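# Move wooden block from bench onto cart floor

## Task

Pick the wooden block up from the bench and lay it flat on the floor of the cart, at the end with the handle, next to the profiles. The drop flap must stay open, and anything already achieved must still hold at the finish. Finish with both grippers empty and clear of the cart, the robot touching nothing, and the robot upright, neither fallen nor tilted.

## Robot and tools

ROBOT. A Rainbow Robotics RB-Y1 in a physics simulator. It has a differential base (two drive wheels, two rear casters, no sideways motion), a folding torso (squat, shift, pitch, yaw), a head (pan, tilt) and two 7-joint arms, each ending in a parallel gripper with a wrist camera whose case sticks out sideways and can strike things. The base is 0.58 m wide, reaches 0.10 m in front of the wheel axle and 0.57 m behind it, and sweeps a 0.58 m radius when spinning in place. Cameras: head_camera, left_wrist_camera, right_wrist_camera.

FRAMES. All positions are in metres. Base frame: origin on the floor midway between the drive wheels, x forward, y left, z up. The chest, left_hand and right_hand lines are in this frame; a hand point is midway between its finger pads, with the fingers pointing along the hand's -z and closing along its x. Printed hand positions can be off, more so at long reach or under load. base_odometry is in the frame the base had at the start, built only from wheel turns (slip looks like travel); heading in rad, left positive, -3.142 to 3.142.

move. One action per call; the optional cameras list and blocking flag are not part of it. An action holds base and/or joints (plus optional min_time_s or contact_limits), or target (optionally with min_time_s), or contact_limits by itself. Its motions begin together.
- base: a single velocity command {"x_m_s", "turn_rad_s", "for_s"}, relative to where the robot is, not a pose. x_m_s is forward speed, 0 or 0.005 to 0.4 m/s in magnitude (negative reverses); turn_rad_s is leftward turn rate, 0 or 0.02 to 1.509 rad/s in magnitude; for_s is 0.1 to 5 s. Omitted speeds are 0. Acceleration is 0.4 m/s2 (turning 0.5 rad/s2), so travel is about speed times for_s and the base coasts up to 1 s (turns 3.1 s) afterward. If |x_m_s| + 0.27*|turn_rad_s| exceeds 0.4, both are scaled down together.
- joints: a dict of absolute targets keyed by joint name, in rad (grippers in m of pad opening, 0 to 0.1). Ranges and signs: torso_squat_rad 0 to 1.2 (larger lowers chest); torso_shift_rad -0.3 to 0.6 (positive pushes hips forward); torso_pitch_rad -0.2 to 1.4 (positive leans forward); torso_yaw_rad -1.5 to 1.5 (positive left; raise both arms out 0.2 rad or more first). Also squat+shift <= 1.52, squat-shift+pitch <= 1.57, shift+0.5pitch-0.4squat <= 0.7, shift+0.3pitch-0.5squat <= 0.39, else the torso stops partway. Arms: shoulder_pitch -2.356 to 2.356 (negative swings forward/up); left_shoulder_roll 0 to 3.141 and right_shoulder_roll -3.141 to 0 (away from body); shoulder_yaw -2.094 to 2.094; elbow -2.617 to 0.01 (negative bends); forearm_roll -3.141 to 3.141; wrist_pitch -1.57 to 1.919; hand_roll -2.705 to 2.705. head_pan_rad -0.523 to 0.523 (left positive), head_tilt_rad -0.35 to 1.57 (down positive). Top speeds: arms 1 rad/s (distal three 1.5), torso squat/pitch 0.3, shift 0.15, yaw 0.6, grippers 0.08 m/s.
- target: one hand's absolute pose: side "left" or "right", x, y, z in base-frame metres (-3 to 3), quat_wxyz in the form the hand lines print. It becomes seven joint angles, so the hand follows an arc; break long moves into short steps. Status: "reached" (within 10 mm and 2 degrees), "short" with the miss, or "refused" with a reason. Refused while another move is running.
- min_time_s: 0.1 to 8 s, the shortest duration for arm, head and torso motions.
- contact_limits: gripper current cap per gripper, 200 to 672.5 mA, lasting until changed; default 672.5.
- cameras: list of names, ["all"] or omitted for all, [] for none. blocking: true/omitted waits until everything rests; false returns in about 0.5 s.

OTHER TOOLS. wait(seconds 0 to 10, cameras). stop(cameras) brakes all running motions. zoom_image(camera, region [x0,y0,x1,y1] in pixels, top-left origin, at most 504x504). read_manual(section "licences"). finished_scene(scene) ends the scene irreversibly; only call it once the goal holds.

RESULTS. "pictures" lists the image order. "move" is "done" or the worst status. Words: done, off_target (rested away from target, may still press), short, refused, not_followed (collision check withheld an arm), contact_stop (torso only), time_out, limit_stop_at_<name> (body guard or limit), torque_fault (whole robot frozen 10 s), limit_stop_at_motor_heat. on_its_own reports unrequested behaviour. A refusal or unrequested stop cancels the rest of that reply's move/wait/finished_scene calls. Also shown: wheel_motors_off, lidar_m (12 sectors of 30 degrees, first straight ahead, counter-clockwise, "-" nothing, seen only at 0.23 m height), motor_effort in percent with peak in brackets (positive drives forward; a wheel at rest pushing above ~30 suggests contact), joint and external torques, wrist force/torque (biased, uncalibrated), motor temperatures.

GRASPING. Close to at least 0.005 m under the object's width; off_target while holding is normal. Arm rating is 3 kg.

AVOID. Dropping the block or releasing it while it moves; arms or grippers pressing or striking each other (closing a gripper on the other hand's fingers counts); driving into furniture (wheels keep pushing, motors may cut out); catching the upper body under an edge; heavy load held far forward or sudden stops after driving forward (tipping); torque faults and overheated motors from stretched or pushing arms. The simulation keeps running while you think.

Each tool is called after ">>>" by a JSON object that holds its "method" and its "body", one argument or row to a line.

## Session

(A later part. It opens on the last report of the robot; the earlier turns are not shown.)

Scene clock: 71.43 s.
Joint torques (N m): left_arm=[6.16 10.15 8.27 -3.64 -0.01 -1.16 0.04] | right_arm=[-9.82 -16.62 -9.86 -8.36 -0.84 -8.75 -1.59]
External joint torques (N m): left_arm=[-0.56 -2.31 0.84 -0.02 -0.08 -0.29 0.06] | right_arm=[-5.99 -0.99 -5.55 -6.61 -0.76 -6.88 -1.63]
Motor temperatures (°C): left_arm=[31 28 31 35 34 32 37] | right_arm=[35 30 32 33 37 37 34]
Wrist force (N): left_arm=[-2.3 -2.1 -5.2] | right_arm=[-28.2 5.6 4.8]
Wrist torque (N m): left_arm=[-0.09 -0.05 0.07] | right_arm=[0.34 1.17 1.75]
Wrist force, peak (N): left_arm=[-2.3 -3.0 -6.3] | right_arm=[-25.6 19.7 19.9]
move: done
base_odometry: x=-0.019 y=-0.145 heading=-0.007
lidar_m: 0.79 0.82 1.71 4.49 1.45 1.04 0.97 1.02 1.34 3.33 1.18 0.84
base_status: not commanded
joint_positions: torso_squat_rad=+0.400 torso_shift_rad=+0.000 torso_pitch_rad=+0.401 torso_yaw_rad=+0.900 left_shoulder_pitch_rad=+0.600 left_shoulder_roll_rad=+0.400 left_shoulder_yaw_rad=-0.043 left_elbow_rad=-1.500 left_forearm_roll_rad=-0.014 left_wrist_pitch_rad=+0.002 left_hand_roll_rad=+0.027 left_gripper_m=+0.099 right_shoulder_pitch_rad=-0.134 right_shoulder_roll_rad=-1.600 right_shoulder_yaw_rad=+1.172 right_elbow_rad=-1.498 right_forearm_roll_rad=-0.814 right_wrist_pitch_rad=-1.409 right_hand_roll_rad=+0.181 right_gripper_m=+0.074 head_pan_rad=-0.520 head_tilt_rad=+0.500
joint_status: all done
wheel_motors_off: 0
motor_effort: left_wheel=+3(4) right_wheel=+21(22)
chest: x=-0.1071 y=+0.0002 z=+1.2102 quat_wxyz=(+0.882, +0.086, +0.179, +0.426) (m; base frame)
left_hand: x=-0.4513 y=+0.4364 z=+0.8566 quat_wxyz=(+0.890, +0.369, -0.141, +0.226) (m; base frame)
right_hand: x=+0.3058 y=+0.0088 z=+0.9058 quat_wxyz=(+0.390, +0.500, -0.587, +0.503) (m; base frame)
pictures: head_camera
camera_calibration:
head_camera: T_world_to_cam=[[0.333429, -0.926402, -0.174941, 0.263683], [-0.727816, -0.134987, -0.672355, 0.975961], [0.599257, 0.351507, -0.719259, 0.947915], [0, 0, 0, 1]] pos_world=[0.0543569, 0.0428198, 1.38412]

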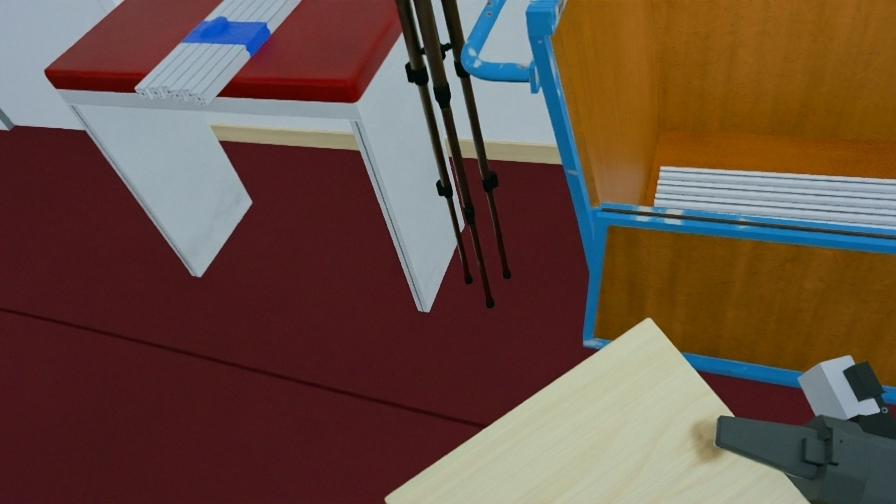

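>>> {"method": "move", "body": {
  "joints": {"head_tilt_rad":0.8}
}}

Scene clock: 74.37 s.
Joint torques (N m): left_arm=[6.16 10.24 8.25 -3.53 -0.02 -1.13 -0.02] | right_arm=[-9.72 -16.69 -9.56 -8.75 -0.99 -8.62 -1.65]
External joint torques (N m): left_arm=[-0.56 -2.22 0.82 0.08 -0.1 -0.26 0] | right_arm=[-5.88 -1.06 -5.25 -7 -1.03 -6.74 -1.7]
Motor temperatures (°C): left_arm=[31 28 31 35 34 32 37] | right_arm=[35 30 32 33 36 37 34]
Wrist force (N): left_arm=[-1.9 -2.7 -5.1] | right_arm=[-27.8 6.6 5.7]
Wrist torque (N m): left_arm=[-0.05 0.06 0.14] | right_arm=[0.48 1.14 1.73]
Wrist force, peak (N): left_arm=[-2.5 -3.4 -6.2] | right_arm=[-28.1 6.6 5.9]
move: done
base_odometry: x=-0.019 y=-0.145 heading=-0.007
lidar_m: 0.79 0.82 1.72 4.49 1.44 1.01 0.97 1.01 1.36 3.33 1.19 0.85
base_status: not commanded
joint_positions: torso_squat_rad=+0.400 torso_shift_rad=+0.000 torso_pitch_rad=+0.401 torso_yaw_rad=+0.900 left_shoulder_pitch_rad=+0.600 left_shoulder_roll_rad=+0.400 left_shoulder_yaw_rad=-0.043 left_elbow_rad=-1.500 left_forearm_roll_rad=-0.014 left_wrist_pitch_rad=+0.002 left_hand_roll_rad=+0.027 left_gripper_m=+0.099 right_shoulder_pitch_rad=-0.134 right_shoulder_roll_rad=-1.600 right_shoulder_yaw_rad=+1.172 right_elbow_rad=-1.498 right_forearm_roll_rad=-0.814 right_wrist_pitch_rad=-1.409 right_hand_roll_rad=+0.181 right_gripper_m=+0.074 head_pan_rad=-0.520 head_tilt_rad=+0.800
joint_status: all done
wheel_motors_off: 0
motor_effort: left_wheel=+1(2) right_wheel=+20(22)
chest: x=-0.1071 y=+0.0002 z=+1.2102 quat_wxyz=(+0.882, +0.086, +0.179, +0.426) (m; base frame)
left_hand: x=-0.4513 y=+0.4364 z=+0.8566 quat_wxyz=(+0.890, +0.369, -0.141, +0.226) (m; base frame)
right_hand: x=+0.3058 y=+0.0088 z=+0.9058 quat_wxyz=(+0.390, +0.500, -0.587, +0.503) (m; base frame)
pictures: head_camera, left_wrist_camera, right_wrist_camera
camera_calibration:
head_camera: T_world_to_cam=[[0.32527, -0.929916, -0.171626, 0.258981], [-0.874476, -0.226735, -0.428817, 0.636811], [0.35985, 0.289564, -0.886939, 1.17803], [0, 0, 0, 1]] pos_world=[0.0487218, 0.0441018, 1.36237]
left_wrist_camera: T_world_to_cam=[[0.844607, 0.321514, 0.428098, -0.126435], [0.435055, -0.878186, -0.198789, 0.778922], [0.312036, 0.354145, -0.881598, 0.813953], [0, 0, 0, 1]] pos_world=[-0.486069, 0.436432, 0.926547]
right_wrist_camera: T_world_to_cam=[[0.223541, 0.220187, -0.949498, 0.788565], [-0.81357, -0.494329, -0.306173, 0.557559], [-0.53678, 0.840926, 0.0686349, 0.16679], [0, 0, 0, 1]] pos_world=[0.366866, -0.0382722, 0.908003]

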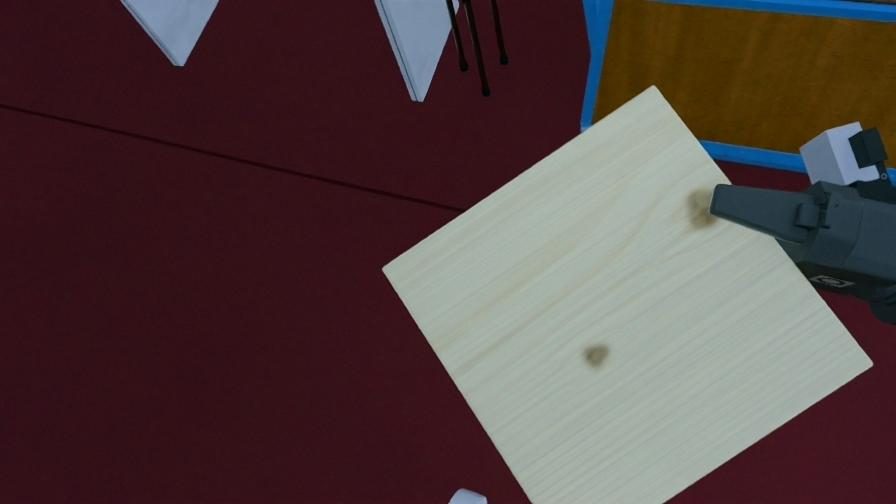

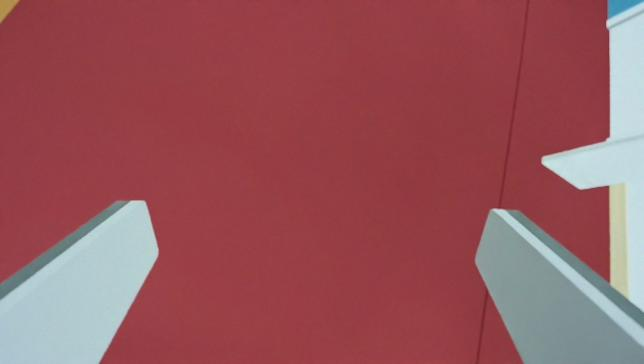

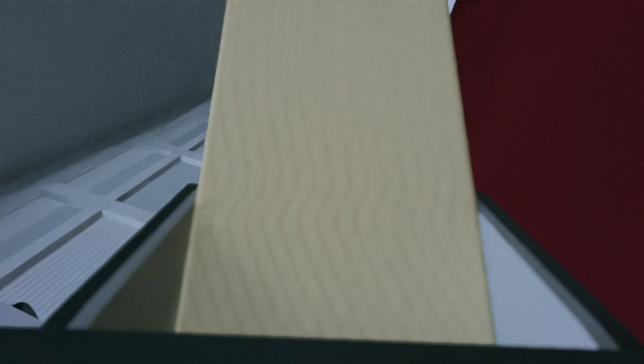

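>>> {"method": "move", "body": {
  "joints": {"right_shoulder_pitch_rad":-0.38,"right_shoulder_roll_rad":-0.95,"right_shoulder_yaw_rad":0.84,"right_elbow_rad":-1.0,"right_forearm_roll_rad":-1.17,"right_wrist_pitch_rad":-1.06,"right_hand_roll_rad":0.8},
  "cameras": ["head_camera"],
  "min_time_s": 1.5
}}

>>> {"method": "move", "body": {
  "joints": {"right_shoulder_pitch_rad":-0.63,"right_shoulder_roll_rad":-0.3,"right_shoulder_yaw_rad":0.514,"right_elbow_rad":-1.293,"right_forearm_roll_rad":-1.528,"right_wrist_pitch_rad":-0.714,"right_hand_roll_rad":1.417},
  "cameras": ["head_camera"],
  "min_time_s": 1.5
}}

Scene clock: 82.80 s.
Joint torques (N m): left_arm=[5.72 9.96 8.33 -3.5 -0.03 -1.31 -0.05] | right_arm=[-21.9 -9.97 -11.38 -11.09 0.95 -8.6 -1.68]
External joint torques (N m): left_arm=[-1 -2.49 0.9 0.11 -0.1 -0.43 -0.04] | right_arm=[-11.78 -0.32 -6.41 -7.22 0.37 -6.8 -1.72]
Motor temperatures (°C): left_arm=[31 28 31 35 34 32 37] | right_arm=[35 30 32 32 36 38 34]
Wrist force (N): left_arm=[-2.4 -2.3 -5.3] | right_arm=[-23.8 15.1 6.1]
Wrist torque (N m): left_arm=[-0.08 -0.04 0.11] | right_arm=[0.98 1.00 1.46]
Wrist force, peak (N): left_arm=[-2.0 -3.2 -6.4] | right_arm=[-25.8 15.1 6.8]
move: done
base_odometry: x=-0.019 y=-0.145 heading=-0.007
lidar_m: 0.80 0.83 1.71 4.50 1.44 1.03 0.97 1.01 1.35 3.33 1.19 0.84
base_status: not commanded
joint_positions: torso_squat_rad=+0.400 torso_shift_rad=+0.000 torso_pitch_rad=+0.401 torso_yaw_rad=+0.900 left_shoulder_pitch_rad=+0.600 left_shoulder_roll_rad=+0.400 left_shoulder_yaw_rad=-0.043 left_elbow_rad=-1.500 left_forearm_roll_rad=-0.014 left_wrist_pitch_rad=+0.002 left_hand_roll_rad=+0.027 left_gripper_m=+0.099 right_shoulder_pitch_rad=-0.377 right_shoulder_roll_rad=-0.950 right_shoulder_yaw_rad=+0.842 right_elbow_rad=-0.998 right_forearm_roll_rad=-1.170 right_wrist_pitch_rad=-1.058 right_hand_roll_rad=+0.800 right_gripper_m=+0.074 head_pan_rad=-0.520 head_tilt_rad=+0.800
joint_status: all done
wheel_motors_off: 0
motor_effort: left_wheel=+1(3) right_wheel=+20(22)
chest: x=-0.1070 y=+0.0002 z=+1.2102 quat_wxyz=(+0.882, +0.086, +0.179, +0.426) (m; base frame)
left_hand: x=-0.4512 y=+0.4364 z=+0.8566 quat_wxyz=(+0.890, +0.369, -0.141, +0.226) (m; base frame)
right_hand: x=+0.4468 y=+0.1405 z=+0.8296 quat_wxyz=(+0.479, +0.136, -0.762, +0.413) (m; base frame)
pictures: head_camera
camera_calibration:
head_camera: T_world_to_cam=[[0.325335, -0.929899, -0.171596, 0.258996], [-0.874451, -0.226803, -0.42883, 0.636942], [0.359851, 0.289565, -0.886938, 1.17797], [0, 0, 0, 1]] pos_world=[0.048822, 0.0442017, 1.36237]

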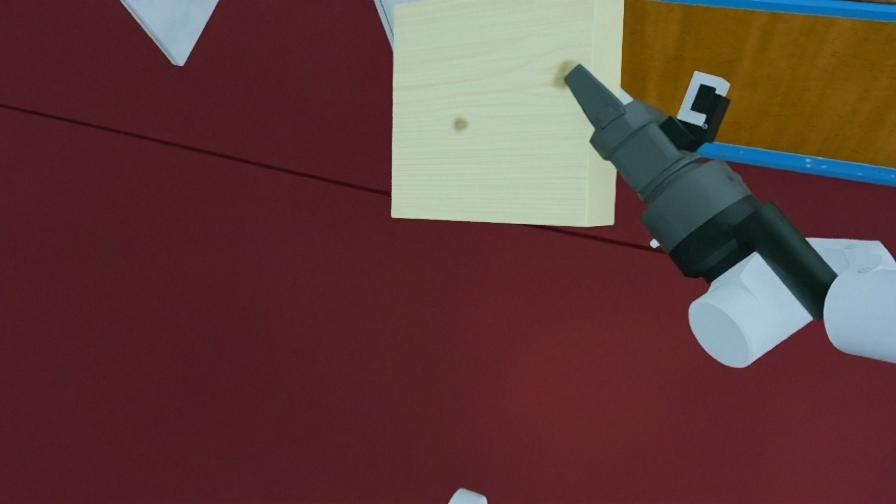

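Scene clock: 84.60 s.
Joint torques (N m): left_arm=[6.17 10.18 8.09 -3.47 0.03 -1.12 -0.12] | right_arm=[-31.46 7.88 -3.91 -22.72 3.91 -1.55 -1.67]
External joint torques (N m): left_arm=[-0.56 -2.27 0.67 0.14 -0.04 -0.24 -0.1] | right_arm=[-14.12 3.96 -2.74 -13.01 2.57 -1.38 -1.72]
Motor temperatures (°C): left_arm=[31 28 31 35 34 32 37] | right_arm=[35 30 32 32 36 38 34]
Wrist force (N): left_arm=[-1.5 -2.2 -6.1] | right_arm=[-28.5 -0.1 5.5]
Wrist torque (N m): left_arm=[-0.10 0.07 0.09] | right_arm=[0.14 1.28 1.85]
Wrist force, peak (N): left_arm=[-2.0 -2.6 -6.3] | right_arm=[-27.1 14.3 10.1]
move: done
base_odometry: x=-0.019 y=-0.145 heading=-0.007
lidar_m: 0.78 0.83 1.72 4.50 1.44 1.01 0.97 1.01 1.34 3.33 1.18 0.83
base_status: not commanded
joint_positions: torso_squat_rad=+0.400 torso_shift_rad=+0.000 torso_pitch_rad=+0.401 torso_yaw_rad=+0.900 left_shoulder_pitch_rad=+0.600 left_shoulder_roll_rad=+0.400 left_shoulder_yaw_rad=-0.043 left_elbow_rad=-1.500 left_forearm_roll_rad=-0.014 left_wrist_pitch_rad=+0.002 left_hand_roll_rad=+0.027 left_gripper_m=+0.099 right_shoulder_pitch_rad=-0.627 right_shoulder_roll_rad=-0.301 right_shoulder_yaw_rad=+0.515 right_elbow_rad=-1.290 right_forearm_roll_rad=-1.529 right_wrist_pitch_rad=-0.714 right_hand_roll_rad=+1.417 right_gripper_m=+0.074 head_pan_rad=-0.520 head_tilt_rad=+0.800
joint_status: all done
wheel_motors_off: 0
motor_effort: left_wheel=+2(3) right_wheel=+19(21)
chest: x=-0.1070 y=+0.0003 z=+1.2102 quat_wxyz=(+0.882, +0.086, +0.179, +0.426) (m; base frame)
left_hand: x=-0.4513 y=+0.4365 z=+0.8565 quat_wxyz=(+0.891, +0.369, -0.141, +0.226) (m; base frame)
right_hand: x=+0.3401 y=+0.3889 z=+0.9984 quat_wxyz=(+0.598, +0.293, -0.711, +0.224) (m; base frame)
pictures: head_camera
camera_calibration:
head_camera: T_world_to_cam=[[0.325347, -0.929936, -0.171375, 0.258882], [-0.874451, -0.226918, -0.428771, 0.636911], [0.359841, 0.289358, -0.88701, 1.17802], [0, 0, 0, 1]] pos_world=[0.048822, 0.0444018, 1.36237]

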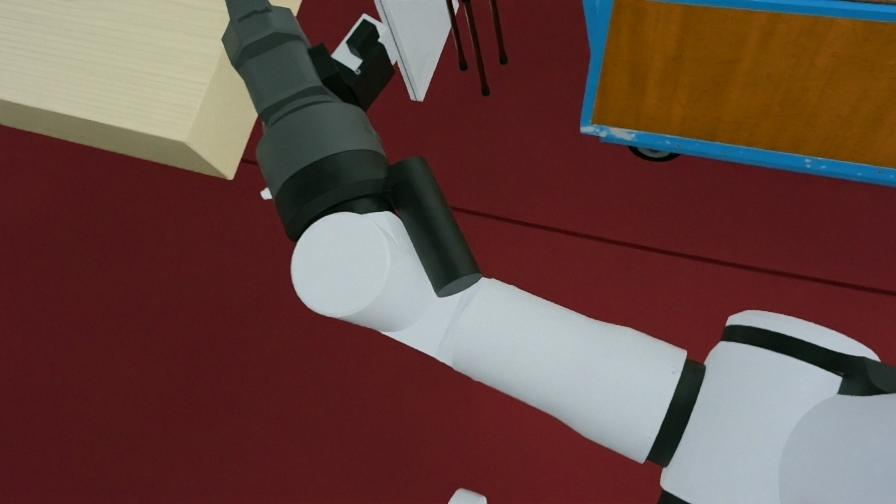

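>>> {"method": "move", "body": {
  "joints": {"torso_yaw_rad":0.0,"head_pan_rad":0.0,"head_tilt_rad":0.7,"left_gripper_m":0.0},
  "cameras": ["head_camera"],
  "min_time_s": 2
}}

Scene clock: 92.07 s.
Joint torques (N m): left_arm=[9.92 5.06 4.49 -3.36 0.02 -1.24 -0.05] | right_arm=[-27.01 -0.19 -5.99 -21.1 3.76 -3.92 -1.74]
External joint torques (N m): left_arm=[-0.41 -1.6 0.65 0.12 -0.02 -0.32 -0.03] | right_arm=[-13.67 2.38 -2.5 -12.56 2.48 -3.02 -1.78]
Motor temperatures (°C): left_arm=[31 28 31 35 34 32 37] | right_arm=[35 30 32 33 36 38 34]
Wrist force (N): left_arm=[-2.2 0.2 -7.1] | right_arm=[-26.8 9.9 2.5]
Wrist torque (N m): left_arm=[-0.24 -0.01 0.09] | right_arm=[0.44 1.11 1.65]
Wrist force, peak (N): left_arm=[-1.9 -2.3 -7.2] | right_arm=[-28.1 9.0 1.4]
move: done
base_odometry: x=-0.019 y=-0.145 heading=-0.007
lidar_m: 0.80 0.83 1.72 4.50 1.44 1.02 0.97 1.01 1.36 3.33 1.18 0.84
base_status: not commanded
joint_positions: torso_squat_rad=+0.400 torso_shift_rad=+0.000 torso_pitch_rad=+0.401 torso_yaw_rad=+0.000 left_shoulder_pitch_rad=+0.600 left_shoulder_roll_rad=+0.400 left_shoulder_yaw_rad=-0.043 left_elbow_rad=-1.500 left_forearm_roll_rad=-0.014 left_wrist_pitch_rad=+0.002 left_hand_roll_rad=+0.027 left_gripper_m=+0.000 right_shoulder_pitch_rad=-0.627 right_shoulder_roll_rad=-0.301 right_shoulder_yaw_rad=+0.515 right_elbow_rad=-1.290 right_forearm_roll_rad=-1.529 right_wrist_pitch_rad=-0.713 right_hand_roll_rad=+1.417 right_gripper_m=+0.074 head_pan_rad=+0.000 head_tilt_rad=+0.700
joint_status: all done
wheel_motors_off: 0
motor_effort: left_wheel=+1(4) right_wheel=+20(21)
chest: x=-0.1070 y=+0.0001 z=+1.2102 quat_wxyz=(+0.980, +0.000, +0.199, +0.000) (m; base frame)
left_hand: x=-0.0741 y=+0.4115 z=+0.6969 quat_wxyz=(+0.955, +0.124, -0.237, -0.129) (m; base frame)
right_hand: x=+0.4483 y=-0.1453 z=+0.9527 quat_wxyz=(+0.678, -0.122, -0.720, +0.082) (m; base frame)
pictures: head_camera
camera_calibration:
head_camera: T_world_to_cam=[[-0.0135675, -0.999502, -0.0285051, 0.0385009], [-0.864202, 0.026061, -0.50247, 0.740463], [0.502962, 0.0178169, -0.864125, 1.14696], [0, 0, 0, 1]] pos_world=[0.0635538, -0.00125082, 1.36428]

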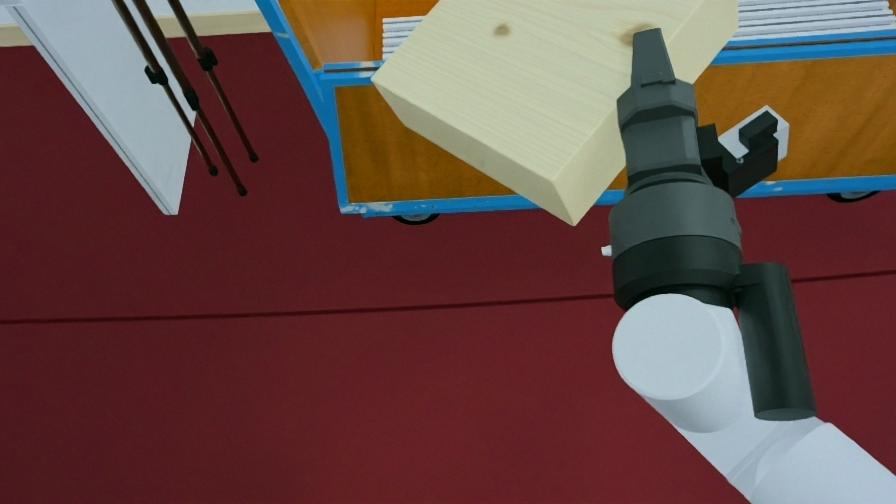

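>>> {"method": "move", "body": {
  "target": {"side":"left","x":0.33,"y":0.12,"z":0.95,"quat_wxyz":[0.6685,-0.2305,-0.6685,-0.2305]},
  "cameras": ["head_camera","left_wrist_camera"]
}}

Scene clock: 97.43 s.
Joint torques (N m): left_arm=[-6.93 4.99 5.95 -7.94 0.35 -1.87 -0.05] | right_arm=[-27.22 -0.26 -6.15 -20.91 3.85 -3.84 -1.74]
External joint torques (N m): left_arm=[0.95 -1.07 0.27 0.86 0.02 -0.08 0.01] | right_arm=[-13.88 2.13 -2.74 -12.36 2.58 -3.03 -1.78]
Motor temperatures (°C): left_arm=[31 28 31 35 34 32 37] | right_arm=[35 30 32 33 36 37 34]
Wrist force (N): left_arm=[-5.6 1.4 -2.1] | right_arm=[-26.9 9.1 2.7]
Wrist torque (N m): left_arm=[-0.26 -0.18 0.18] | right_arm=[0.47 1.14 1.66]
Wrist force, peak (N): left_arm=[-1.4 0.6 -7.8] | right_arm=[-28.1 10.5 1.3]
move: done
base_odometry: x=-0.019 y=-0.145 heading=-0.007
lidar_m: 0.80 0.83 1.71 4.50 1.44 1.03 0.97 1.02 1.35 3.32 1.19 0.84
base_status: not commanded
joint_positions: torso_squat_rad=+0.400 torso_shift_rad=+0.000 torso_pitch_rad=+0.401 torso_yaw_rad=+0.000 left_shoulder_pitch_rad=-0.279 left_shoulder_roll_rad=+0.636 left_shoulder_yaw_rad=-0.430 left_elbow_rad=-1.667 left_forearm_roll_rad=+0.021 left_wrist_pitch_rad=-0.319 left_hand_roll_rad=+0.457 left_gripper_m=+0.000 right_shoulder_pitch_rad=-0.627 right_shoulder_roll_rad=-0.300 right_shoulder_yaw_rad=+0.515 right_elbow_rad=-1.290 right_forearm_roll_rad=-1.529 right_wrist_pitch_rad=-0.713 right_hand_roll_rad=+1.417 right_gripper_m=+0.074 head_pan_rad=+0.000 head_tilt_rad=+0.700
joint_status: all done
wheel_motors_off: 0
motor_effort: left_wheel=+0(6) right_wheel=+18(23)
chest: x=-0.1069 y=+0.0001 z=+1.2101 quat_wxyz=(+0.980, +0.000, +0.199, +0.000) (m; base frame)
left_hand: x=+0.3299 y=+0.1200 z=+0.9505 quat_wxyz=(+0.668, -0.230, -0.669, -0.231) (m; base frame)
left_hand_status: reached (checked arc, planned for 1.2 s): 0 mm and 0.0 deg off.
right_hand: x=+0.4483 y=-0.1452 z=+0.9527 quat_wxyz=(+0.678, -0.122, -0.720, +0.082) (m; base frame)
pictures: head_camera, left_wrist_camera
camera_calibration:
head_camera: T_world_to_cam=[[-0.01357, -0.999502, -0.0285059, 0.0385022], [-0.864246, 0.0260621, -0.502394, 0.740364], [0.502887, 0.0178186, -0.864169, 1.14703], [0, 0, 0, 1]] pos_world=[0.0635538, -0.00125082, 1.36428]
left_wrist_camera: T_world_to_cam=[[0.0233769, 0.0154402, 0.999607, -0.960228], [-0.908779, -0.416358, 0.0276839, 0.352457], [0.416622, -0.90907, 0.00429858, 0.0400913], [0, 0, 0, 1]] pos_world=[0.326049, 0.19802, 0.949921]

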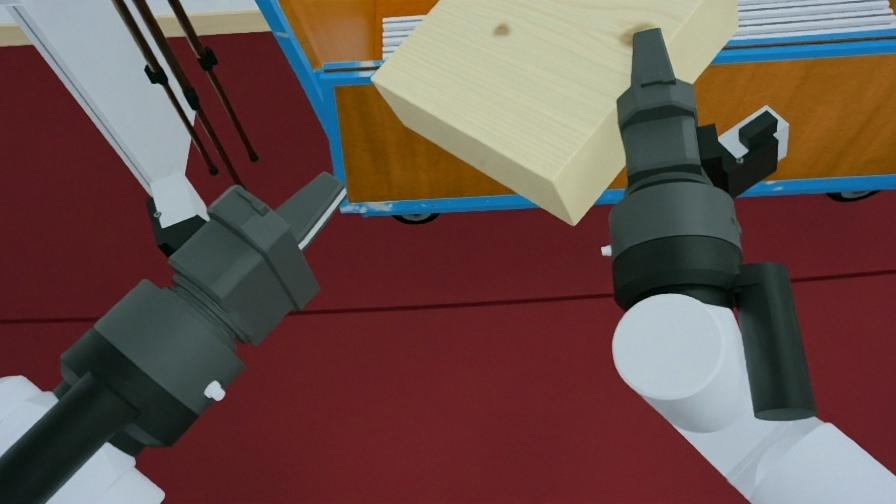

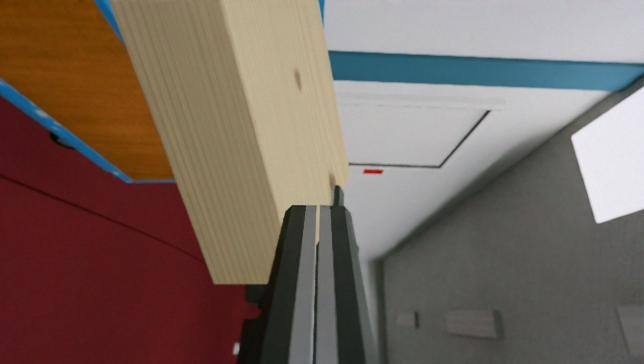

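>>> {"method": "move", "body": {
  "target": {"side":"left","x":0.41,"y":0.08,"z":0.89,"quat_wxyz":[0.6685,-0.2305,-0.6685,-0.2305]},
  "cameras": ["head_camera","left_wrist_camera"]
}}

Scene clock: 103.10 s.
Joint torques (N m): left_arm=[-12.32 3.63 5 -7.24 0.31 -2.02 -0.28] | right_arm=[-26.95 -0.6 -6.31 -20.73 3.7 -4.05 -1.65]
External joint torques (N m): left_arm=[1.38 -1 0.56 0.69 -0.19 -0.22 -0.23] | right_arm=[-13.61 1.8 -2.9 -12.18 2.43 -3.24 -1.7]
Motor temperatures (°C): left_arm=[31 28 31 35 34 32 37] | right_arm=[35 30 32 34 36 37 34]
Wrist force (N): left_arm=[-4.8 1.9 -1.4] | right_arm=[-27.4 8.8 2.0]
Wrist torque (N m): left_arm=[-0.30 -0.10 0.19] | right_arm=[0.45 1.03 1.67]
Wrist force, peak (N): left_arm=[-6.5 2.1 -2.0] | right_arm=[-27.7 9.3 2.1]
move: done
base_odometry: x=-0.019 y=-0.145 heading=-0.007
lidar_m: 0.79 0.83 1.72 4.48 1.43 1.03 0.97 1.01 1.36 3.34 1.19 0.86
base_status: not commanded
joint_positions: torso_squat_rad=+0.400 torso_shift_rad=+0.000 torso_pitch_rad=+0.401 torso_yaw_rad=+0.000 left_shoulder_pitch_rad=-0.659 left_shoulder_roll_rad=+0.411 left_shoulder_yaw_rad=-0.495 left_elbow_rad=-1.000 left_forearm_roll_rad=-0.003 left_wrist_pitch_rad=-0.549 left_hand_roll_rad=+0.449 left_gripper_m=+0.000 right_shoulder_pitch_rad=-0.627 right_shoulder_roll_rad=-0.300 right_shoulder_yaw_rad=+0.515 right_elbow_rad=-1.290 right_forearm_roll_rad=-1.529 right_wrist_pitch_rad=-0.713 right_hand_roll_rad=+1.417 right_gripper_m=+0.074 head_pan_rad=+0.000 head_tilt_rad=+0.700
joint_status: all done
wheel_motors_off: 0
motor_effort: left_wheel=+0(2) right_wheel=+19(22)
chest: x=-0.1070 y=+0.0000 z=+1.2101 quat_wxyz=(+0.980, +0.000, +0.199, +0.000) (m; base frame)
left_hand: x=+0.4099 y=+0.0799 z=+0.8904 quat_wxyz=(+0.669, -0.230, -0.668, -0.230) (m; base frame)
left_hand_status: reached (checked arc, planned for 1.0 s): 0 mm and 0.1 deg off.
right_hand: x=+0.4483 y=-0.1452 z=+0.9528 quat_wxyz=(+0.678, -0.122, -0.720, +0.082) (m; base frame)
pictures: head_camera, left_wrist_camera
camera_calibration:
head_camera: T_world_to_cam=[[-0.0135675, -0.999502, -0.0285051, 0.0385009], [-0.864202, 0.026061, -0.50247, 0.740463], [0.502962, 0.0178169, -0.864125, 1.14696], [0, 0, 0, 1]] pos_world=[0.0635538, -0.00125082, 1.36428]
left_wrist_camera: T_world_to_cam=[[0.025241, 0.0144414, 0.999577, -0.902174], [-0.908318, -0.417276, 0.0289651, 0.408939], [0.417517, -0.908665, 0.00258497, -0.0283362], [0, 0, 0, 1]] pos_world=[0.406049, 0.157921, 0.89002]

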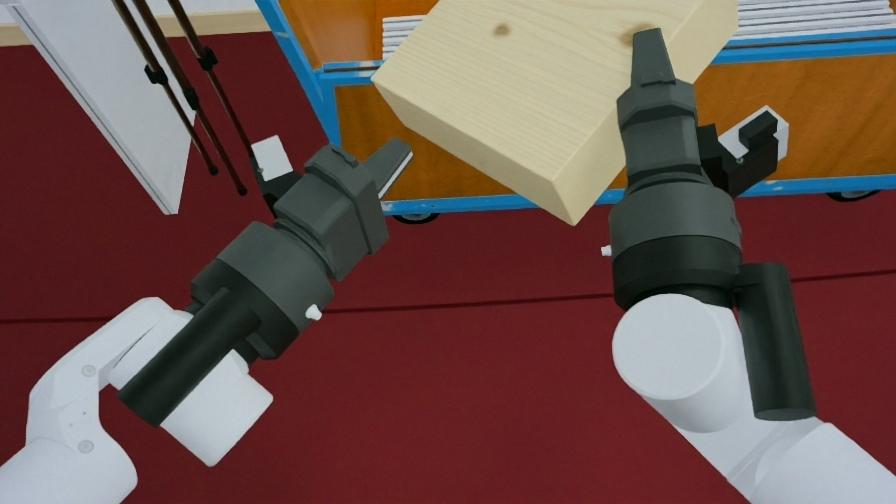

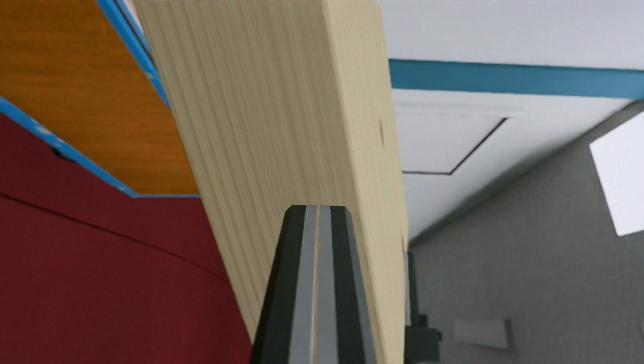

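>>> {"method": "move", "body": {
  "target": {"side":"left","x":0.475,"y":0.03,"z":0.89,"quat_wxyz":[0.6685,-0.2305,-0.6685,-0.2305]},
  "cameras": ["head_camera"],
  "min_time_s": 1
}}

>>> {"method": "move", "body": {
  "target": {"side":"left","x":0.52,"y":-0.005,"z":0.89,"quat_wxyz":[0.6685,-0.2305,-0.6685,-0.2305]},
  "cameras": ["head_camera","left_wrist_camera"],
  "min_time_s": 1
}}

Scene clock: 106.20 s.
Joint torques (N m): left_arm=[-24.45 -4.93 1.28 -11.9 -0.71 -4.23 -0.43] | right_arm=[-26.22 5.52 0.76 -21.58 4.88 1.05 -1.47]
External joint torques (N m): left_arm=[-5.46 -8.68 -0.59 -5.43 -1.34 -2.43 -0.38] | right_arm=[-12.87 7.96 4.17 -13.03 3.61 1.86 -1.52]
Motor temperatures (°C): left_arm=[31 28 31 35 34 32 37] | right_arm=[35 30 32 34 36 37 34]
Wrist force (N): left_arm=[-9.6 9.2 10.7] | right_arm=[-28.3 -5.1 -4.3]
Wrist torque (N m): left_arm=[-0.05 -0.10 0.21] | right_arm=[-1.14 1.74 1.24]
Wrist force, peak (N): left_arm=[-17.4 14.8 13.9] | right_arm=[-30.0 6.5 -2.8]
move: done
base_odometry: x=-0.019 y=-0.145 heading=-0.007
lidar_m: 0.80 0.82 1.72 4.49 1.46 1.02 0.97 1.01 1.33 3.34 1.19 0.83
base_status: not commanded
joint_positions: torso_squat_rad=+0.400 torso_shift_rad=+0.000 torso_pitch_rad=+0.401 torso_yaw_rad=+0.000 left_shoulder_pitch_rad=-1.094 left_shoulder_roll_rad=+0.182 left_shoulder_yaw_rad=-0.478 left_elbow_rad=-0.266 left_forearm_roll_rad=+0.006 left_wrist_pitch_rad=-0.760 left_hand_roll_rad=+0.448 left_gripper_m=+0.000 right_shoulder_pitch_rad=-0.627 right_shoulder_roll_rad=-0.302 right_shoulder_yaw_rad=+0.513 right_elbow_rad=-1.290 right_forearm_roll_rad=-1.529 right_wrist_pitch_rad=-0.714 right_hand_roll_rad=+1.417 right_gripper_m=+0.074 head_pan_rad=+0.000 head_tilt_rad=+0.700
joint_status: all done
wheel_motors_off: 0
motor_effort: left_wheel=+1(2) right_wheel=+19(21)
chest: x=-0.1070 y=+0.0000 z=+1.2101 quat_wxyz=(+0.980, +0.000, +0.199, +0.000) (m; base frame)
left_hand: x=+0.4745 y=+0.0321 z=+0.8892 quat_wxyz=(+0.681, -0.221, -0.660, -0.229) (m; base frame)
left_hand_status: reached (checked arc, as near as the solve gets, planned for 1.1 s): 2 mm and 2.0 deg off.
right_hand: x=+0.4487 y=-0.1469 z=+0.9531 quat_wxyz=(+0.678, -0.124, -0.720, +0.081) (m; base frame)
pictures: head_camera
camera_calibration:
head_camera: T_world_to_cam=[[-0.0135175, -0.9995, -0.028591, 0.0386147], [-0.864247, 0.0260594, -0.502392, 0.740361], [0.502886, 0.0179186, -0.864167, 1.14702], [0, 0, 0, 1]] pos_world=[0.0635539, -0.00125108, 1.36428]

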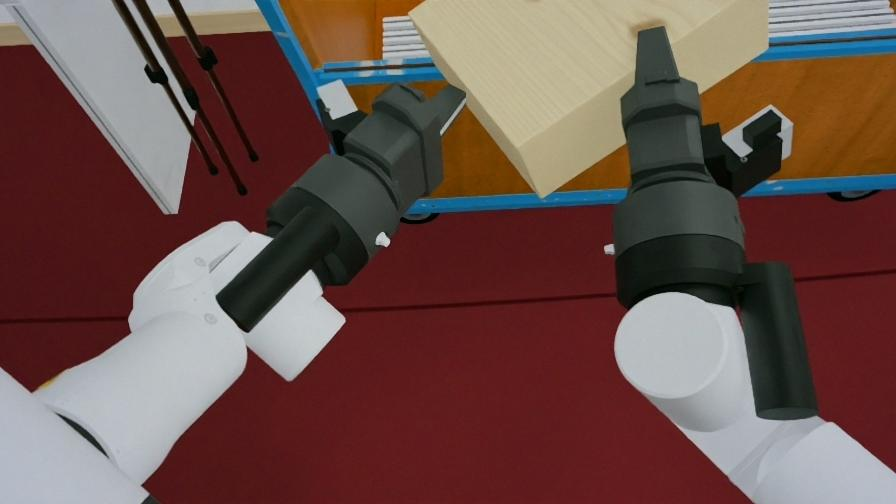

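Scene clock: 107.53 s.
Joint torques (N m): left_arm=[-29.45 -19.25 -2.07 -18.53 -1.95 -8.29 -0.5] | right_arm=[-31.68 10.24 5.56 -24.71 6.03 4.72 -1.26]
External joint torques (N m): left_arm=[-8.16 -22.61 -3.72 -11.21 -2.29 -6.54 -0.45] | right_arm=[-18.35 12.73 8.98 -16.17 4.76 5.54 -1.31]
Motor temperatures (°C): left_arm=[31 28 31 36 34 33 37] | right_arm=[36 30 32 34 36 37 34]
Wrist force (N): left_arm=[-15.9 30.6 1.9] | right_arm=[-28.4 -22.0 7.8]
Wrist torque (N m): left_arm=[0.57 0.01 0.29] | right_arm=[-1.17 2.22 0.97]
Wrist force, peak (N): left_arm=[-18.1 37.0 1.3] | right_arm=[-35.8 -27.2 0.3]
move: short
base_odometry: x=-0.019 y=-0.145 heading=-0.007
lidar_m: 0.79 0.81 1.72 4.49 1.45 1.02 0.96 1.02 1.34 3.33 1.19 0.84
base_status: not commanded
joint_positions: torso_squat_rad=+0.400 torso_shift_rad=+0.000 torso_pitch_rad=+0.401 torso_yaw_rad=+0.000 left_shoulder_pitch_rad=-1.243 left_shoulder_roll_rad=+0.116 left_shoulder_yaw_rad=-0.459 left_elbow_rad=-0.264 left_forearm_roll_rad=+0.025 left_wrist_pitch_rad=-0.346 left_hand_roll_rad=+0.442 left_gripper_m=+0.000 right_shoulder_pitch_rad=-0.625 right_shoulder_roll_rad=-0.303 right_shoulder_yaw_rad=+0.512 right_elbow_rad=-1.289 right_forearm_roll_rad=-1.529 right_wrist_pitch_rad=-0.715 right_hand_roll_rad=+1.417 right_gripper_m=+0.076 head_pan_rad=+0.000 head_tilt_rad=+0.700
joint_status: all done
wheel_motors_off: 0
motor_effort: left_wheel=+0(1) right_wheel=+18(20)
chest: x=-0.1070 y=+0.0000 z=+1.2101 quat_wxyz=(+0.980, +0.000, +0.199, +0.000) (m; base frame)
left_hand: x=+0.5196 y=+0.0007 z=+0.8887 quat_wxyz=(+0.763, -0.155, -0.590, -0.215) (m; base frame)
left_hand_status: short (checked arc, as near as the solve gets, planned for 1.0 s): 6 mm and 16.7 deg off. The place is met; only the turn is off.
right_hand: x=+0.4485 y=-0.1485 z=+0.9524 quat_wxyz=(+0.678, -0.125, -0.720, +0.081) (m; base frame)
pictures: head_camera, left_wrist_camera
camera_calibration:
head_camera: T_world_to_cam=[[-0.0135175, -0.9995, -0.028591, 0.0386147], [-0.864247, 0.0260594, -0.502392, 0.740361], [0.502886, 0.0179186, -0.864167, 1.14702], [0, 0, 0, 1]] pos_world=[0.0635539, -0.00125108, 1.36428]
left_wrist_camera: T_world_to_cam=[[0.23286, -0.126647, 0.964228, -0.978382], [-0.829731, -0.54304, 0.129053, 0.345902], [0.50727, -0.830101, -0.231536, 0.0151929], [0, 0, 0, 1]] pos_world=[0.507125, 0.0765407, 0.902262]

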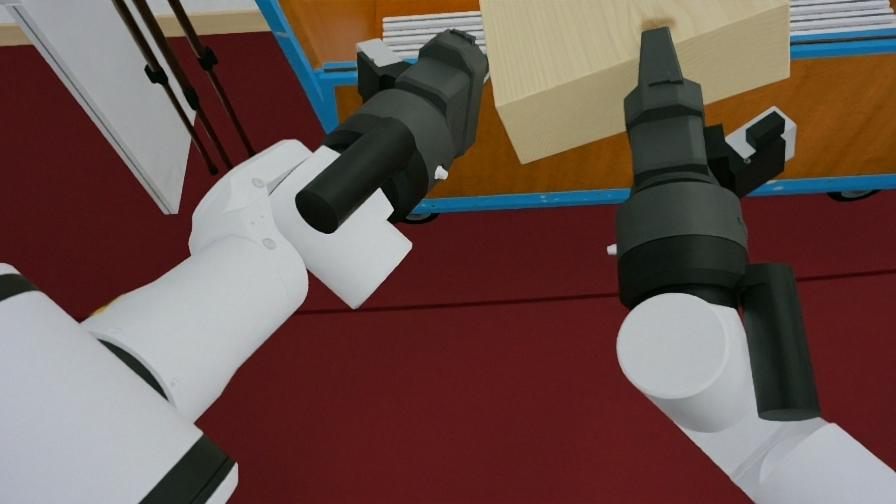

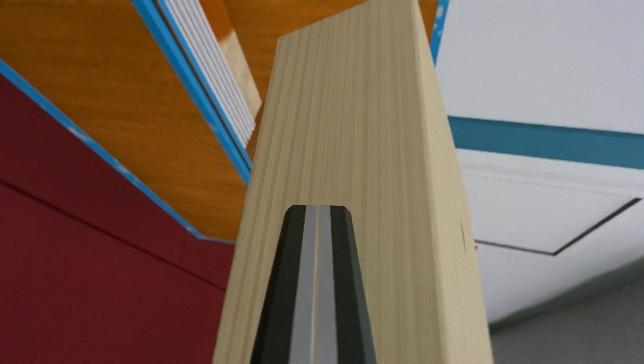

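>>> {"method": "move", "body": {
  "target": {"side":"right","x":0.41,"y":-0.115,"z":0.953,"quat_wxyz":[0.678,-0.125,-0.72,0.081]},
  "cameras": ["head_camera"],
  "min_time_s": 1
}}

Scene clock: 110.47 s.
Joint torques (N m): left_arm=[-29.46 -35.51 -8.1 -20.91 -4.56 -7.34 -1.48] | right_arm=[-41.42 24.32 18.74 -32.88 10.7 12.05 -0.58]
External joint torques (N m): left_arm=[-8.15 -38.97 -9.76 -13.6 -4.9 -5.59 -1.43] | right_arm=[-30.04 24.75 21.34 -24.03 9.31 12.7 -0.63]
Motor temperatures (°C): left_arm=[31 28 31 36 34 33 37] | right_arm=[36 30 32 34 37 38 34]
Wrist force (N): left_arm=[-9.6 60.2 11.9] | right_arm=[-47.5 -46.5 13.2]
Wrist torque (N m): left_arm=[-2.58 -0.76 1.74] | right_arm=[-2.14 3.26 0.57]
Wrist force, peak (N): left_arm=[-10.1 61.5 12.1] | right_arm=[-46.4 -48.2 14.4]
move: done
base_odometry: x=-0.019 y=-0.145 heading=-0.007
lidar_m: 0.79 0.83 1.71 4.50 1.45 1.02 0.97 1.00 1.36 3.34 1.20 0.84
base_status: not commanded
joint_positions: torso_squat_rad=+0.400 torso_shift_rad=+0.000 torso_pitch_rad=+0.401 torso_yaw_rad=+0.000 left_shoulder_pitch_rad=-1.243 left_shoulder_roll_rad=+0.120 left_shoulder_yaw_rad=-0.457 left_elbow_rad=-0.264 left_forearm_roll_rad=+0.025 left_wrist_pitch_rad=-0.346 left_hand_roll_rad=+0.443 left_gripper_m=+0.000 right_shoulder_pitch_rad=-0.525 right_shoulder_roll_rad=-0.247 right_shoulder_yaw_rad=+0.556 right_elbow_rad=-1.396 right_forearm_roll_rad=-1.515 right_wrist_pitch_rad=-0.780 right_hand_roll_rad=+1.517 right_gripper_m=+0.076 head_pan_rad=+0.000 head_tilt_rad=+0.700
joint_status: all done
wheel_motors_off: 0
motor_effort: left_wheel=+0(1) right_wheel=+19(21)
chest: x=-0.1070 y=+0.0000 z=+1.2101 quat_wxyz=(+0.980, +0.000, +0.199, +0.000) (m; base frame)
left_hand: x=+0.5209 y=+0.0038 z=+0.8889 quat_wxyz=(+0.763, -0.153, -0.590, -0.214) (m; base frame)
right_hand: x=+0.4093 y=-0.1228 z=+0.9476 quat_wxyz=(+0.681, -0.132, -0.716, +0.080) (m; base frame)
right_hand_status: reached (checked arc, planned for 1.0 s): 10 mm and 1.0 deg off.
pictures: head_camera
camera_calibration:
head_camera: T_world_to_cam=[[-0.0135175, -0.9995, -0.028591, 0.0386147], [-0.864247, 0.0260594, -0.502392, 0.740361], [0.502886, 0.0179186, -0.864167, 1.14702], [0, 0, 0, 1]] pos_world=[0.0635539, -0.00125108, 1.36428]

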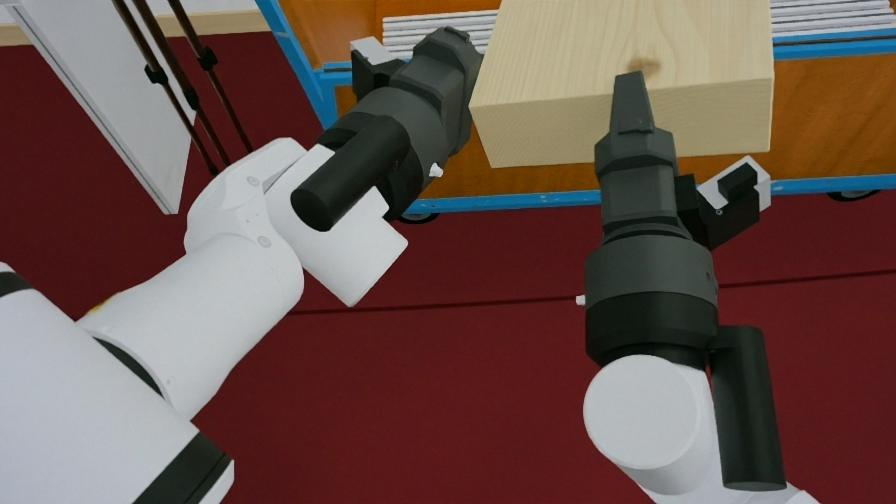

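>>> {"method": "move", "body": {
  "target": {"side":"right","x":0.392,"y":-0.108,"z":0.95,"quat_wxyz":[0.678,-0.125,-0.72,0.081]},
  "cameras": [],
  "min_time_s": 0.8
}}

>>> {"method": "move", "body": {
  "target": {"side":"left","x":0.4,"y":0.15,"z":0.9,"quat_wxyz":[0.6685,-0.2305,-0.6685,-0.2305]},
  "cameras": ["head_camera","right_wrist_camera"]
}}

Scene clock: 113.13 s.
Joint torques (N m): left_arm=[-20.84 1.49 1.22 -7.81 -0.06 -2.47 -0.35] | right_arm=[-11.16 3.21 -1.1 -10.31 1.67 -0.48 0.22]
External joint torques (N m): left_arm=[0.49 -1.78 -0.44 -0.44 -0.4 -0.71 -0.3] | right_arm=[-0.58 2.89 1.2 -1.39 0.26 0.14 0.17]
Motor temperatures (°C): left_arm=[31 28 31 36 34 33 37] | right_arm=[36 30 32 35 37 38 34]
Wrist force (N): left_arm=[-5.0 0.8 -3.3] | right_arm=[-6.2 3.3 1.4]
Wrist torque (N m): left_arm=[-0.18 -0.10 0.17] | right_arm=[-0.30 -0.29 -0.12]
Wrist force, peak (N): left_arm=[-6.8 62.4 11.1] | right_arm=[-49.3 -47.2 15.2]
move: done
base_odometry: x=-0.019 y=-0.145 heading=-0.007
lidar_m: 0.67 0.82 1.71 4.49 1.45 1.02 0.97 1.01 1.35 3.34 1.18 0.83
base_status: not commanded
joint_positions: torso_squat_rad=+0.400 torso_shift_rad=+0.000 torso_pitch_rad=+0.400 torso_yaw_rad=+0.000 left_shoulder_pitch_rad=-1.245 left_shoulder_roll_rad=+0.110 left_shoulder_yaw_rad=-0.460 left_elbow_rad=-0.267 left_forearm_roll_rad=+0.024 left_wrist_pitch_rad=-0.347 left_hand_roll_rad=+0.442 left_gripper_m=+0.000 right_shoulder_pitch_rad=-0.486 right_shoulder_roll_rad=-0.231 right_shoulder_yaw_rad=+0.588 right_elbow_rad=-1.442 right_forearm_roll_rad=-1.492 right_wrist_pitch_rad=-0.802 right_hand_roll_rad=+1.529 right_gripper_m=+0.040 head_pan_rad=+0.000 head_tilt_rad=+0.700
joint_status: all done
wheel_motors_off: 0
on_its_own: right_gripper_m moved -0.036 to your old target +0.040
motor_effort: left_wheel=+1(3) right_wheel=+21(22)
chest: x=-0.1074 y=+0.0001 z=+1.2102 quat_wxyz=(+0.980, +0.000, +0.199, +0.000) (m; base frame)
left_hand: x=+0.5188 y=-0.0044 z=+0.8915 quat_wxyz=(+0.760, -0.158, -0.592, -0.216) (m; base frame)
right_hand: x=+0.3919 y=-0.1084 z=+0.9504 quat_wxyz=(+0.678, -0.125, -0.720, +0.081) (m; base frame)
right_hand_status: reached (checked arc, planned for 0.8 s): 1 mm and 0.1 deg off.
pictures: none
No camera images: "cameras" was empty.

Scene clock: 114.57 s.
Joint torques (N m): left_arm=[-12.32 5.59 5.86 -7.32 0.42 -1.85 0.1] | right_arm=[-11.22 2.4 -1.93 -9.54 1.49 -0.73 0.16]
External joint torques (N m): left_arm=[0.13 -2.31 0.31 -0.25 -0.27 -0.16 0.15] | right_arm=[-0.64 2.04 0.37 -0.6 0.07 -0.12 0.12]
Motor temperatures (°C): left_arm=[31 28 31 36 34 33 37] | right_arm=[36 30 32 35 37 38 34]
Wrist force (N): left_arm=[-5.2 1.0 -1.6] | right_arm=[-6.7 3.1 1.4]
Wrist torque (N m): left_arm=[-0.22 -0.11 0.21] | right_arm=[-0.32 -0.37 -0.10]
Wrist force, peak (N): left_arm=[-6.7 -0.4 -1.2] | right_arm=[-7.0 3.6 1.9]
move: done
base_odometry: x=-0.019 y=-0.145 heading=-0.007
lidar_m: 0.80 0.84 1.72 4.50 1.44 1.03 0.96 1.01 1.34 3.35 1.18 0.85
base_status: not commanded
joint_positions: torso_squat_rad=+0.400 torso_shift_rad=+0.000 torso_pitch_rad=+0.400 torso_yaw_rad=+0.000 left_shoulder_pitch_rad=-0.589 left_shoulder_roll_rad=+0.567 left_shoulder_yaw_rad=-0.475 left_elbow_rad=-1.050 left_forearm_roll_rad=-0.013 left_wrist_pitch_rad=-0.648 left_hand_roll_rad=+0.563 left_gripper_m=+0.000 right_shoulder_pitch_rad=-0.486 right_shoulder_roll_rad=-0.231 right_shoulder_yaw_rad=+0.588 right_elbow_rad=-1.442 right_forearm_roll_rad=-1.492 right_wrist_pitch_rad=-0.802 right_hand_roll_rad=+1.529 right_gripper_m=+0.040 head_pan_rad=+0.000 head_tilt_rad=+0.700
joint_status: all done
wheel_motors_off: 0
motor_effort: left_wheel=+2(3) right_wheel=+19(21)
chest: x=-0.1075 y=+0.0001 z=+1.2102 quat_wxyz=(+0.980, +0.000, +0.199, +0.000) (m; base frame)
left_hand: x=+0.3993 y=+0.1504 z=+0.9003 quat_wxyz=(+0.664, -0.234, -0.671, -0.232) (m; base frame)
left_hand_status: reached (checked arc, planned for 1.1 s): 1 mm and 0.7 deg off.
right_hand: x=+0.3918 y=-0.1082 z=+0.9505 quat_wxyz=(+0.678, -0.125, -0.720, +0.081) (m; base frame)
pictures: head_camera, right_wrist_camera
camera_calibration:
head_camera: T_world_to_cam=[[-0.0134536, -0.999504, -0.0284708, 0.038444], [-0.863728, 0.0259622, -0.503289, 0.741131], [0.503778, 0.0178199, -0.863649, 1.14673], [0, 0, 0, 1]] pos_world=[0.0629533, -0.00125112, 1.36447]
right_wrist_camera: T_world_to_cam=[[0.0745483, -0.319005, -0.944817, 0.833072], [-0.441949, 0.838758, -0.318066, 0.593314], [0.893937, 0.441272, -0.0784558, -0.155757], [0, 0, 0, 1]] pos_world=[0.339347, -0.163162, 0.963593]

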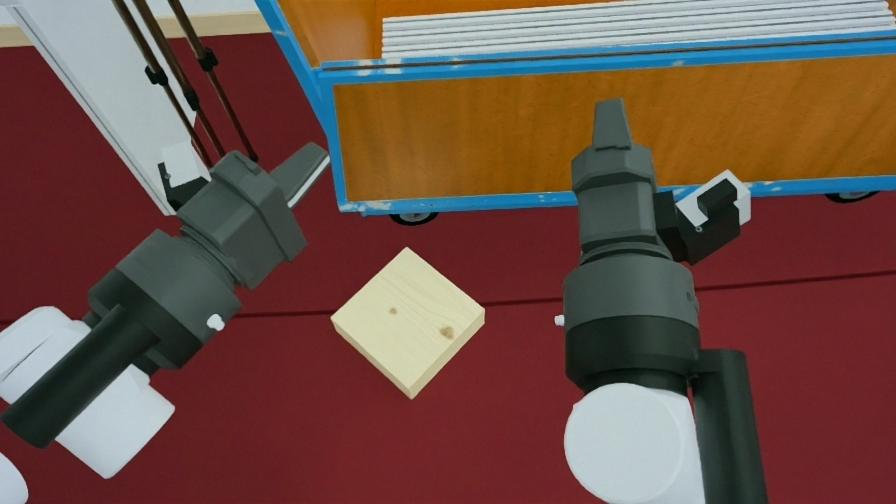

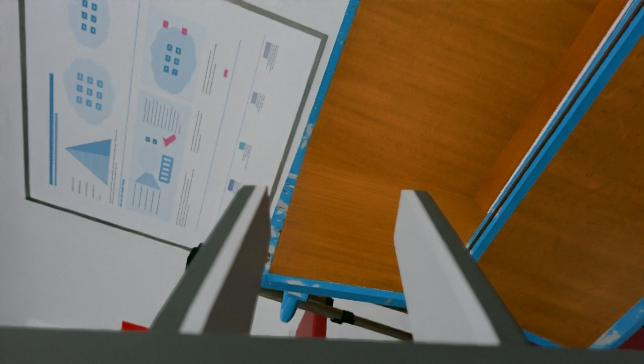

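>>> {"method": "move", "body": {
  "base": {"turn_rad_s":0.6,"for_s":1.5},
  "joints": {"left_shoulder_pitch_rad":0.6,"left_shoulder_roll_rad":0.5,"left_shoulder_yaw_rad":0.0,"left_elbow_rad":-1.5,"left_forearm_roll_rad":0,"left_wrist_pitch_rad":0,"left_hand_roll_rad":0,"right_gripper_m":0.1},
  "cameras": []
}}

>>> {"method": "move", "body": {
  "base": {"x_m_s":0.3,"for_s":1.79},
  "cameras": []
}}

>>> {"method": "move", "body": {
  "base": {"turn_rad_s":-0.6,"for_s":2.8},
  "cameras": ["head_camera"]
}}

Scene clock: 144.97 s.
Joint torques (N m): left_arm=[8.5 6.05 5.46 -3.51 0.12 -1.52 -0.03] | right_arm=[-10.99 2.06 -1.72 -9.62 1.5 -0.71 0.37]
External joint torques (N m): left_arm=[-1.61 -1.79 0.62 -0.38 0.07 -0.67 -0.01] | right_arm=[-0.4 1.7 0.58 -0.68 0.08 -0.09 0.32]
Motor temperatures (°C): left_arm=[31 28 31 36 34 33 37] | right_arm=[35 30 31 33 36 37 34]
Wrist force (N): left_arm=[-1.2 -1.0 -7.0] | right_arm=[-6.3 3.2 1.3]
Wrist torque (N m): left_arm=[-0.18 0.05 0.14] | right_arm=[-0.31 -0.32 -0.08]
Wrist force, peak (N): left_arm=[-3.9 0.8 -6.8] | right_arm=[-6.9 3.3 1.2]
move: done
base_odometry: x=-0.020 y=-0.145 heading=+0.892
lidar_m: 1.19 3.77 1.72 1.08 0.96 0.97 1.19 2.29 2.84 0.90 0.80 0.81
base_status: done (sent for 1.5 of 1.5 s)
joint_positions: torso_squat_rad=+0.400 torso_shift_rad=+0.000 torso_pitch_rad=+0.400 torso_yaw_rad=+0.000 left_shoulder_pitch_rad=+0.600 left_shoulder_roll_rad=+0.500 left_shoulder_yaw_rad=+0.000 left_elbow_rad=-1.500 left_forearm_roll_rad=+0.000 left_wrist_pitch_rad=+0.000 left_hand_roll_rad=+0.000 left_gripper_m=+0.000 right_shoulder_pitch_rad=-0.486 right_shoulder_roll_rad=-0.231 right_shoulder_yaw_rad=+0.588 right_elbow_rad=-1.442 right_forearm_roll_rad=-1.492 right_wrist_pitch_rad=-0.802 right_hand_roll_rad=+1.529 right_gripper_m=+0.099 head_pan_rad=+0.000 head_tilt_rad=+0.700
joint_status: all done
wheel_motors_off: 0
motor_effort: left_wheel=+2(19) right_wheel=+21(38)
chest: x=-0.1075 y=+0.0001 z=+1.2102 quat_wxyz=(+0.980, +0.000, +0.199, +0.000) (m; base frame)
left_hand: x=-0.0625 y=+0.4630 z=+0.7167 quat_wxyz=(+0.943, +0.161, -0.233, -0.175) (m; base frame)
right_hand: x=+0.3918 y=-0.1082 z=+0.9506 quat_wxyz=(+0.678, -0.125, -0.720, +0.081) (m; base frame)
pictures: none
No camera images: "cameras" was empty.

Scene clock: 147.87 s.
Joint torques (N m): left_arm=[9.55 6.16 6 -3.17 0.14 -1.28 0.05] | right_arm=[-10.82 2.36 -1.9 -9.67 1.5 -0.68 0.25]
External joint torques (N m): left_arm=[-0.56 -1.68 1.16 -0.04 0.09 -0.42 0.07] | right_arm=[-0.23 2 0.4 -0.73 0.09 -0.06 0.2]
Motor temperatures (°C): left_arm=[31 28 31 36 34 32 37] | right_arm=[35 30 31 33 36 37 34]
Wrist force (N): left_arm=[-1.1 -1.1 -6.3] | right_arm=[-6.5 3.2 1.6]
Wrist torque (N m): left_arm=[-0.18 0.12 0.11] | right_arm=[-0.32 -0.33 -0.11]
Wrist force, peak (N): left_arm=[-1.8 -1.4 -7.2] | right_arm=[-7.0 3.3 0.9]
move: done
base_odometry: x=+0.319 y=+0.276 heading=+0.893
lidar_m: 1.18 2.85 2.34 1.46 1.31 1.32 1.61 3.12 0.85 0.52 0.49 0.68
base_status: done (sent for 1.8 of 1.8 s)
joint_positions: torso_squat_rad=+0.400 torso_shift_rad=+0.000 torso_pitch_rad=+0.400 torso_yaw_rad=+0.000 left_shoulder_pitch_rad=+0.600 left_shoulder_roll_rad=+0.500 left_shoulder_yaw_rad=+0.000 left_elbow_rad=-1.500 left_forearm_roll_rad=+0.000 left_wrist_pitch_rad=+0.000 left_hand_roll_rad=+0.000 left_gripper_m=+0.000 right_shoulder_pitch_rad=-0.486 right_shoulder_roll_rad=-0.231 right_shoulder_yaw_rad=+0.588 right_elbow_rad=-1.442 right_forearm_roll_rad=-1.492 right_wrist_pitch_rad=-0.802 right_hand_roll_rad=+1.529 right_gripper_m=+0.099 head_pan_rad=+0.000 head_tilt_rad=+0.700
joint_status: not commanded
wheel_motors_off: 0
motor_effort: left_wheel=+7(42) right_wheel=-8(46)
chest: x=-0.1074 y=+0.0001 z=+1.2102 quat_wxyz=(+0.980, +0.000, +0.199, +0.000) (m; base frame)
left_hand: x=-0.0623 y=+0.4629 z=+0.7167 quat_wxyz=(+0.943, +0.161, -0.233, -0.175) (m; base frame)
right_hand: x=+0.3918 y=-0.1082 z=+0.9505 quat_wxyz=(+0.678, -0.125, -0.720, +0.081) (m; base frame)
pictures: none
No camera images: "cameras" was empty.

Scene clock: 152.20 s.
Joint torques (N m): left_arm=[9.72 6.25 6.03 -3.19 0.08 -1.34 0.11] | right_arm=[-10.96 2.28 -1.53 -9.57 1.49 -0.66 0.17]
External joint torques (N m): left_arm=[-0.39 -1.59 1.19 -0.06 0.03 -0.49 0.13] | right_arm=[-0.37 1.92 0.76 -0.63 0.07 -0.04 0.13]
Motor temperatures (°C): left_arm=[31 28 31 36 34 32 37] | right_arm=[35 30 31 33 36 37 34]
Wrist force (N): left_arm=[-0.9 -1.6 -6.8] | right_arm=[-6.7 3.3 1.3]
Wrist torque (N m): left_arm=[-0.06 0.15 0.08] | right_arm=[-0.36 -0.35 -0.09]
Wrist force, peak (N): left_arm=[-1.3 -1.3 -7.5] | right_arm=[-6.8 3.6 1.6]
move: done
base_odometry: x=+0.319 y=+0.276 heading=-0.787
lidar_m: 0.56 0.50 0.67 1.18 1.17 2.86 1.58 1.34 1.33 1.51 2.48 0.99
base_status: done (sent for 2.8 of 2.8 s)
joint_positions: torso_squat_rad=+0.400 torso_shift_rad=+0.000 torso_pitch_rad=+0.400 torso_yaw_rad=+0.000 left_shoulder_pitch_rad=+0.600 left_shoulder_roll_rad=+0.500 left_shoulder_yaw_rad=+0.000 left_elbow_rad=-1.500 left_forearm_roll_rad=+0.000 left_wrist_pitch_rad=+0.000 left_hand_roll_rad=+0.000 left_gripper_m=+0.000 right_shoulder_pitch_rad=-0.486 right_shoulder_roll_rad=-0.231 right_shoulder_yaw_rad=+0.588 right_elbow_rad=-1.442 right_forearm_roll_rad=-1.492 right_wrist_pitch_rad=-0.802 right_hand_roll_rad=+1.529 right_gripper_m=+0.099 head_pan_rad=+0.000 head_tilt_rad=+0.700
joint_status: not commanded
wheel_motors_off: 0
motor_effort: left_wheel=+20(37) right_wheel=+0(41)
chest: x=-0.1075 y=+0.0001 z=+1.2102 quat_wxyz=(+0.980, +0.000, +0.199, +0.000) (m; base frame)
left_hand: x=-0.0623 y=+0.4629 z=+0.7167 quat_wxyz=(+0.943, +0.161, -0.233, -0.175) (m; base frame)
right_hand: x=+0.3918 y=-0.1082 z=+0.9505 quat_wxyz=(+0.678, -0.125, -0.720, +0.081) (m; base frame)
pictures: head_camera
camera_calibration:
head_camera: T_world_to_cam=[[-0.0134536, -0.999504, -0.0284708, 0.038444], [-0.863728, 0.0259622, -0.503289, 0.741131], [0.503778, 0.0178199, -0.863649, 1.14673], [0, 0, 0, 1]] pos_world=[0.0629533, -0.00125112, 1.36447]

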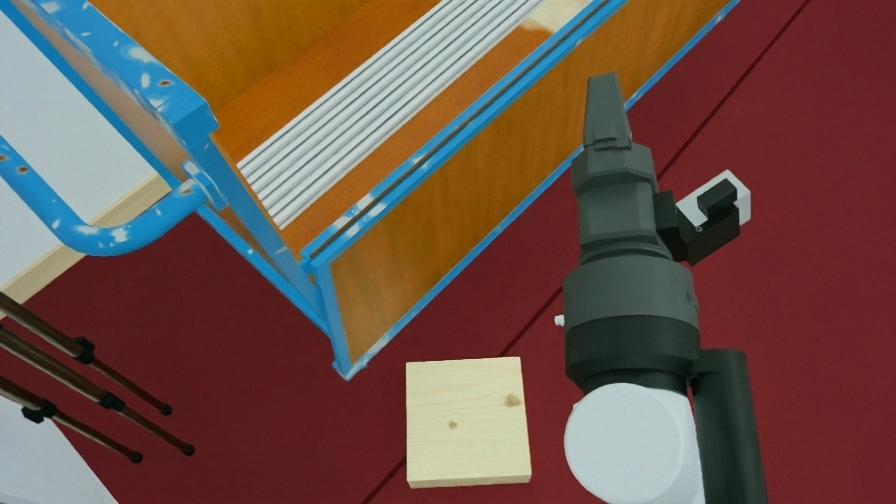

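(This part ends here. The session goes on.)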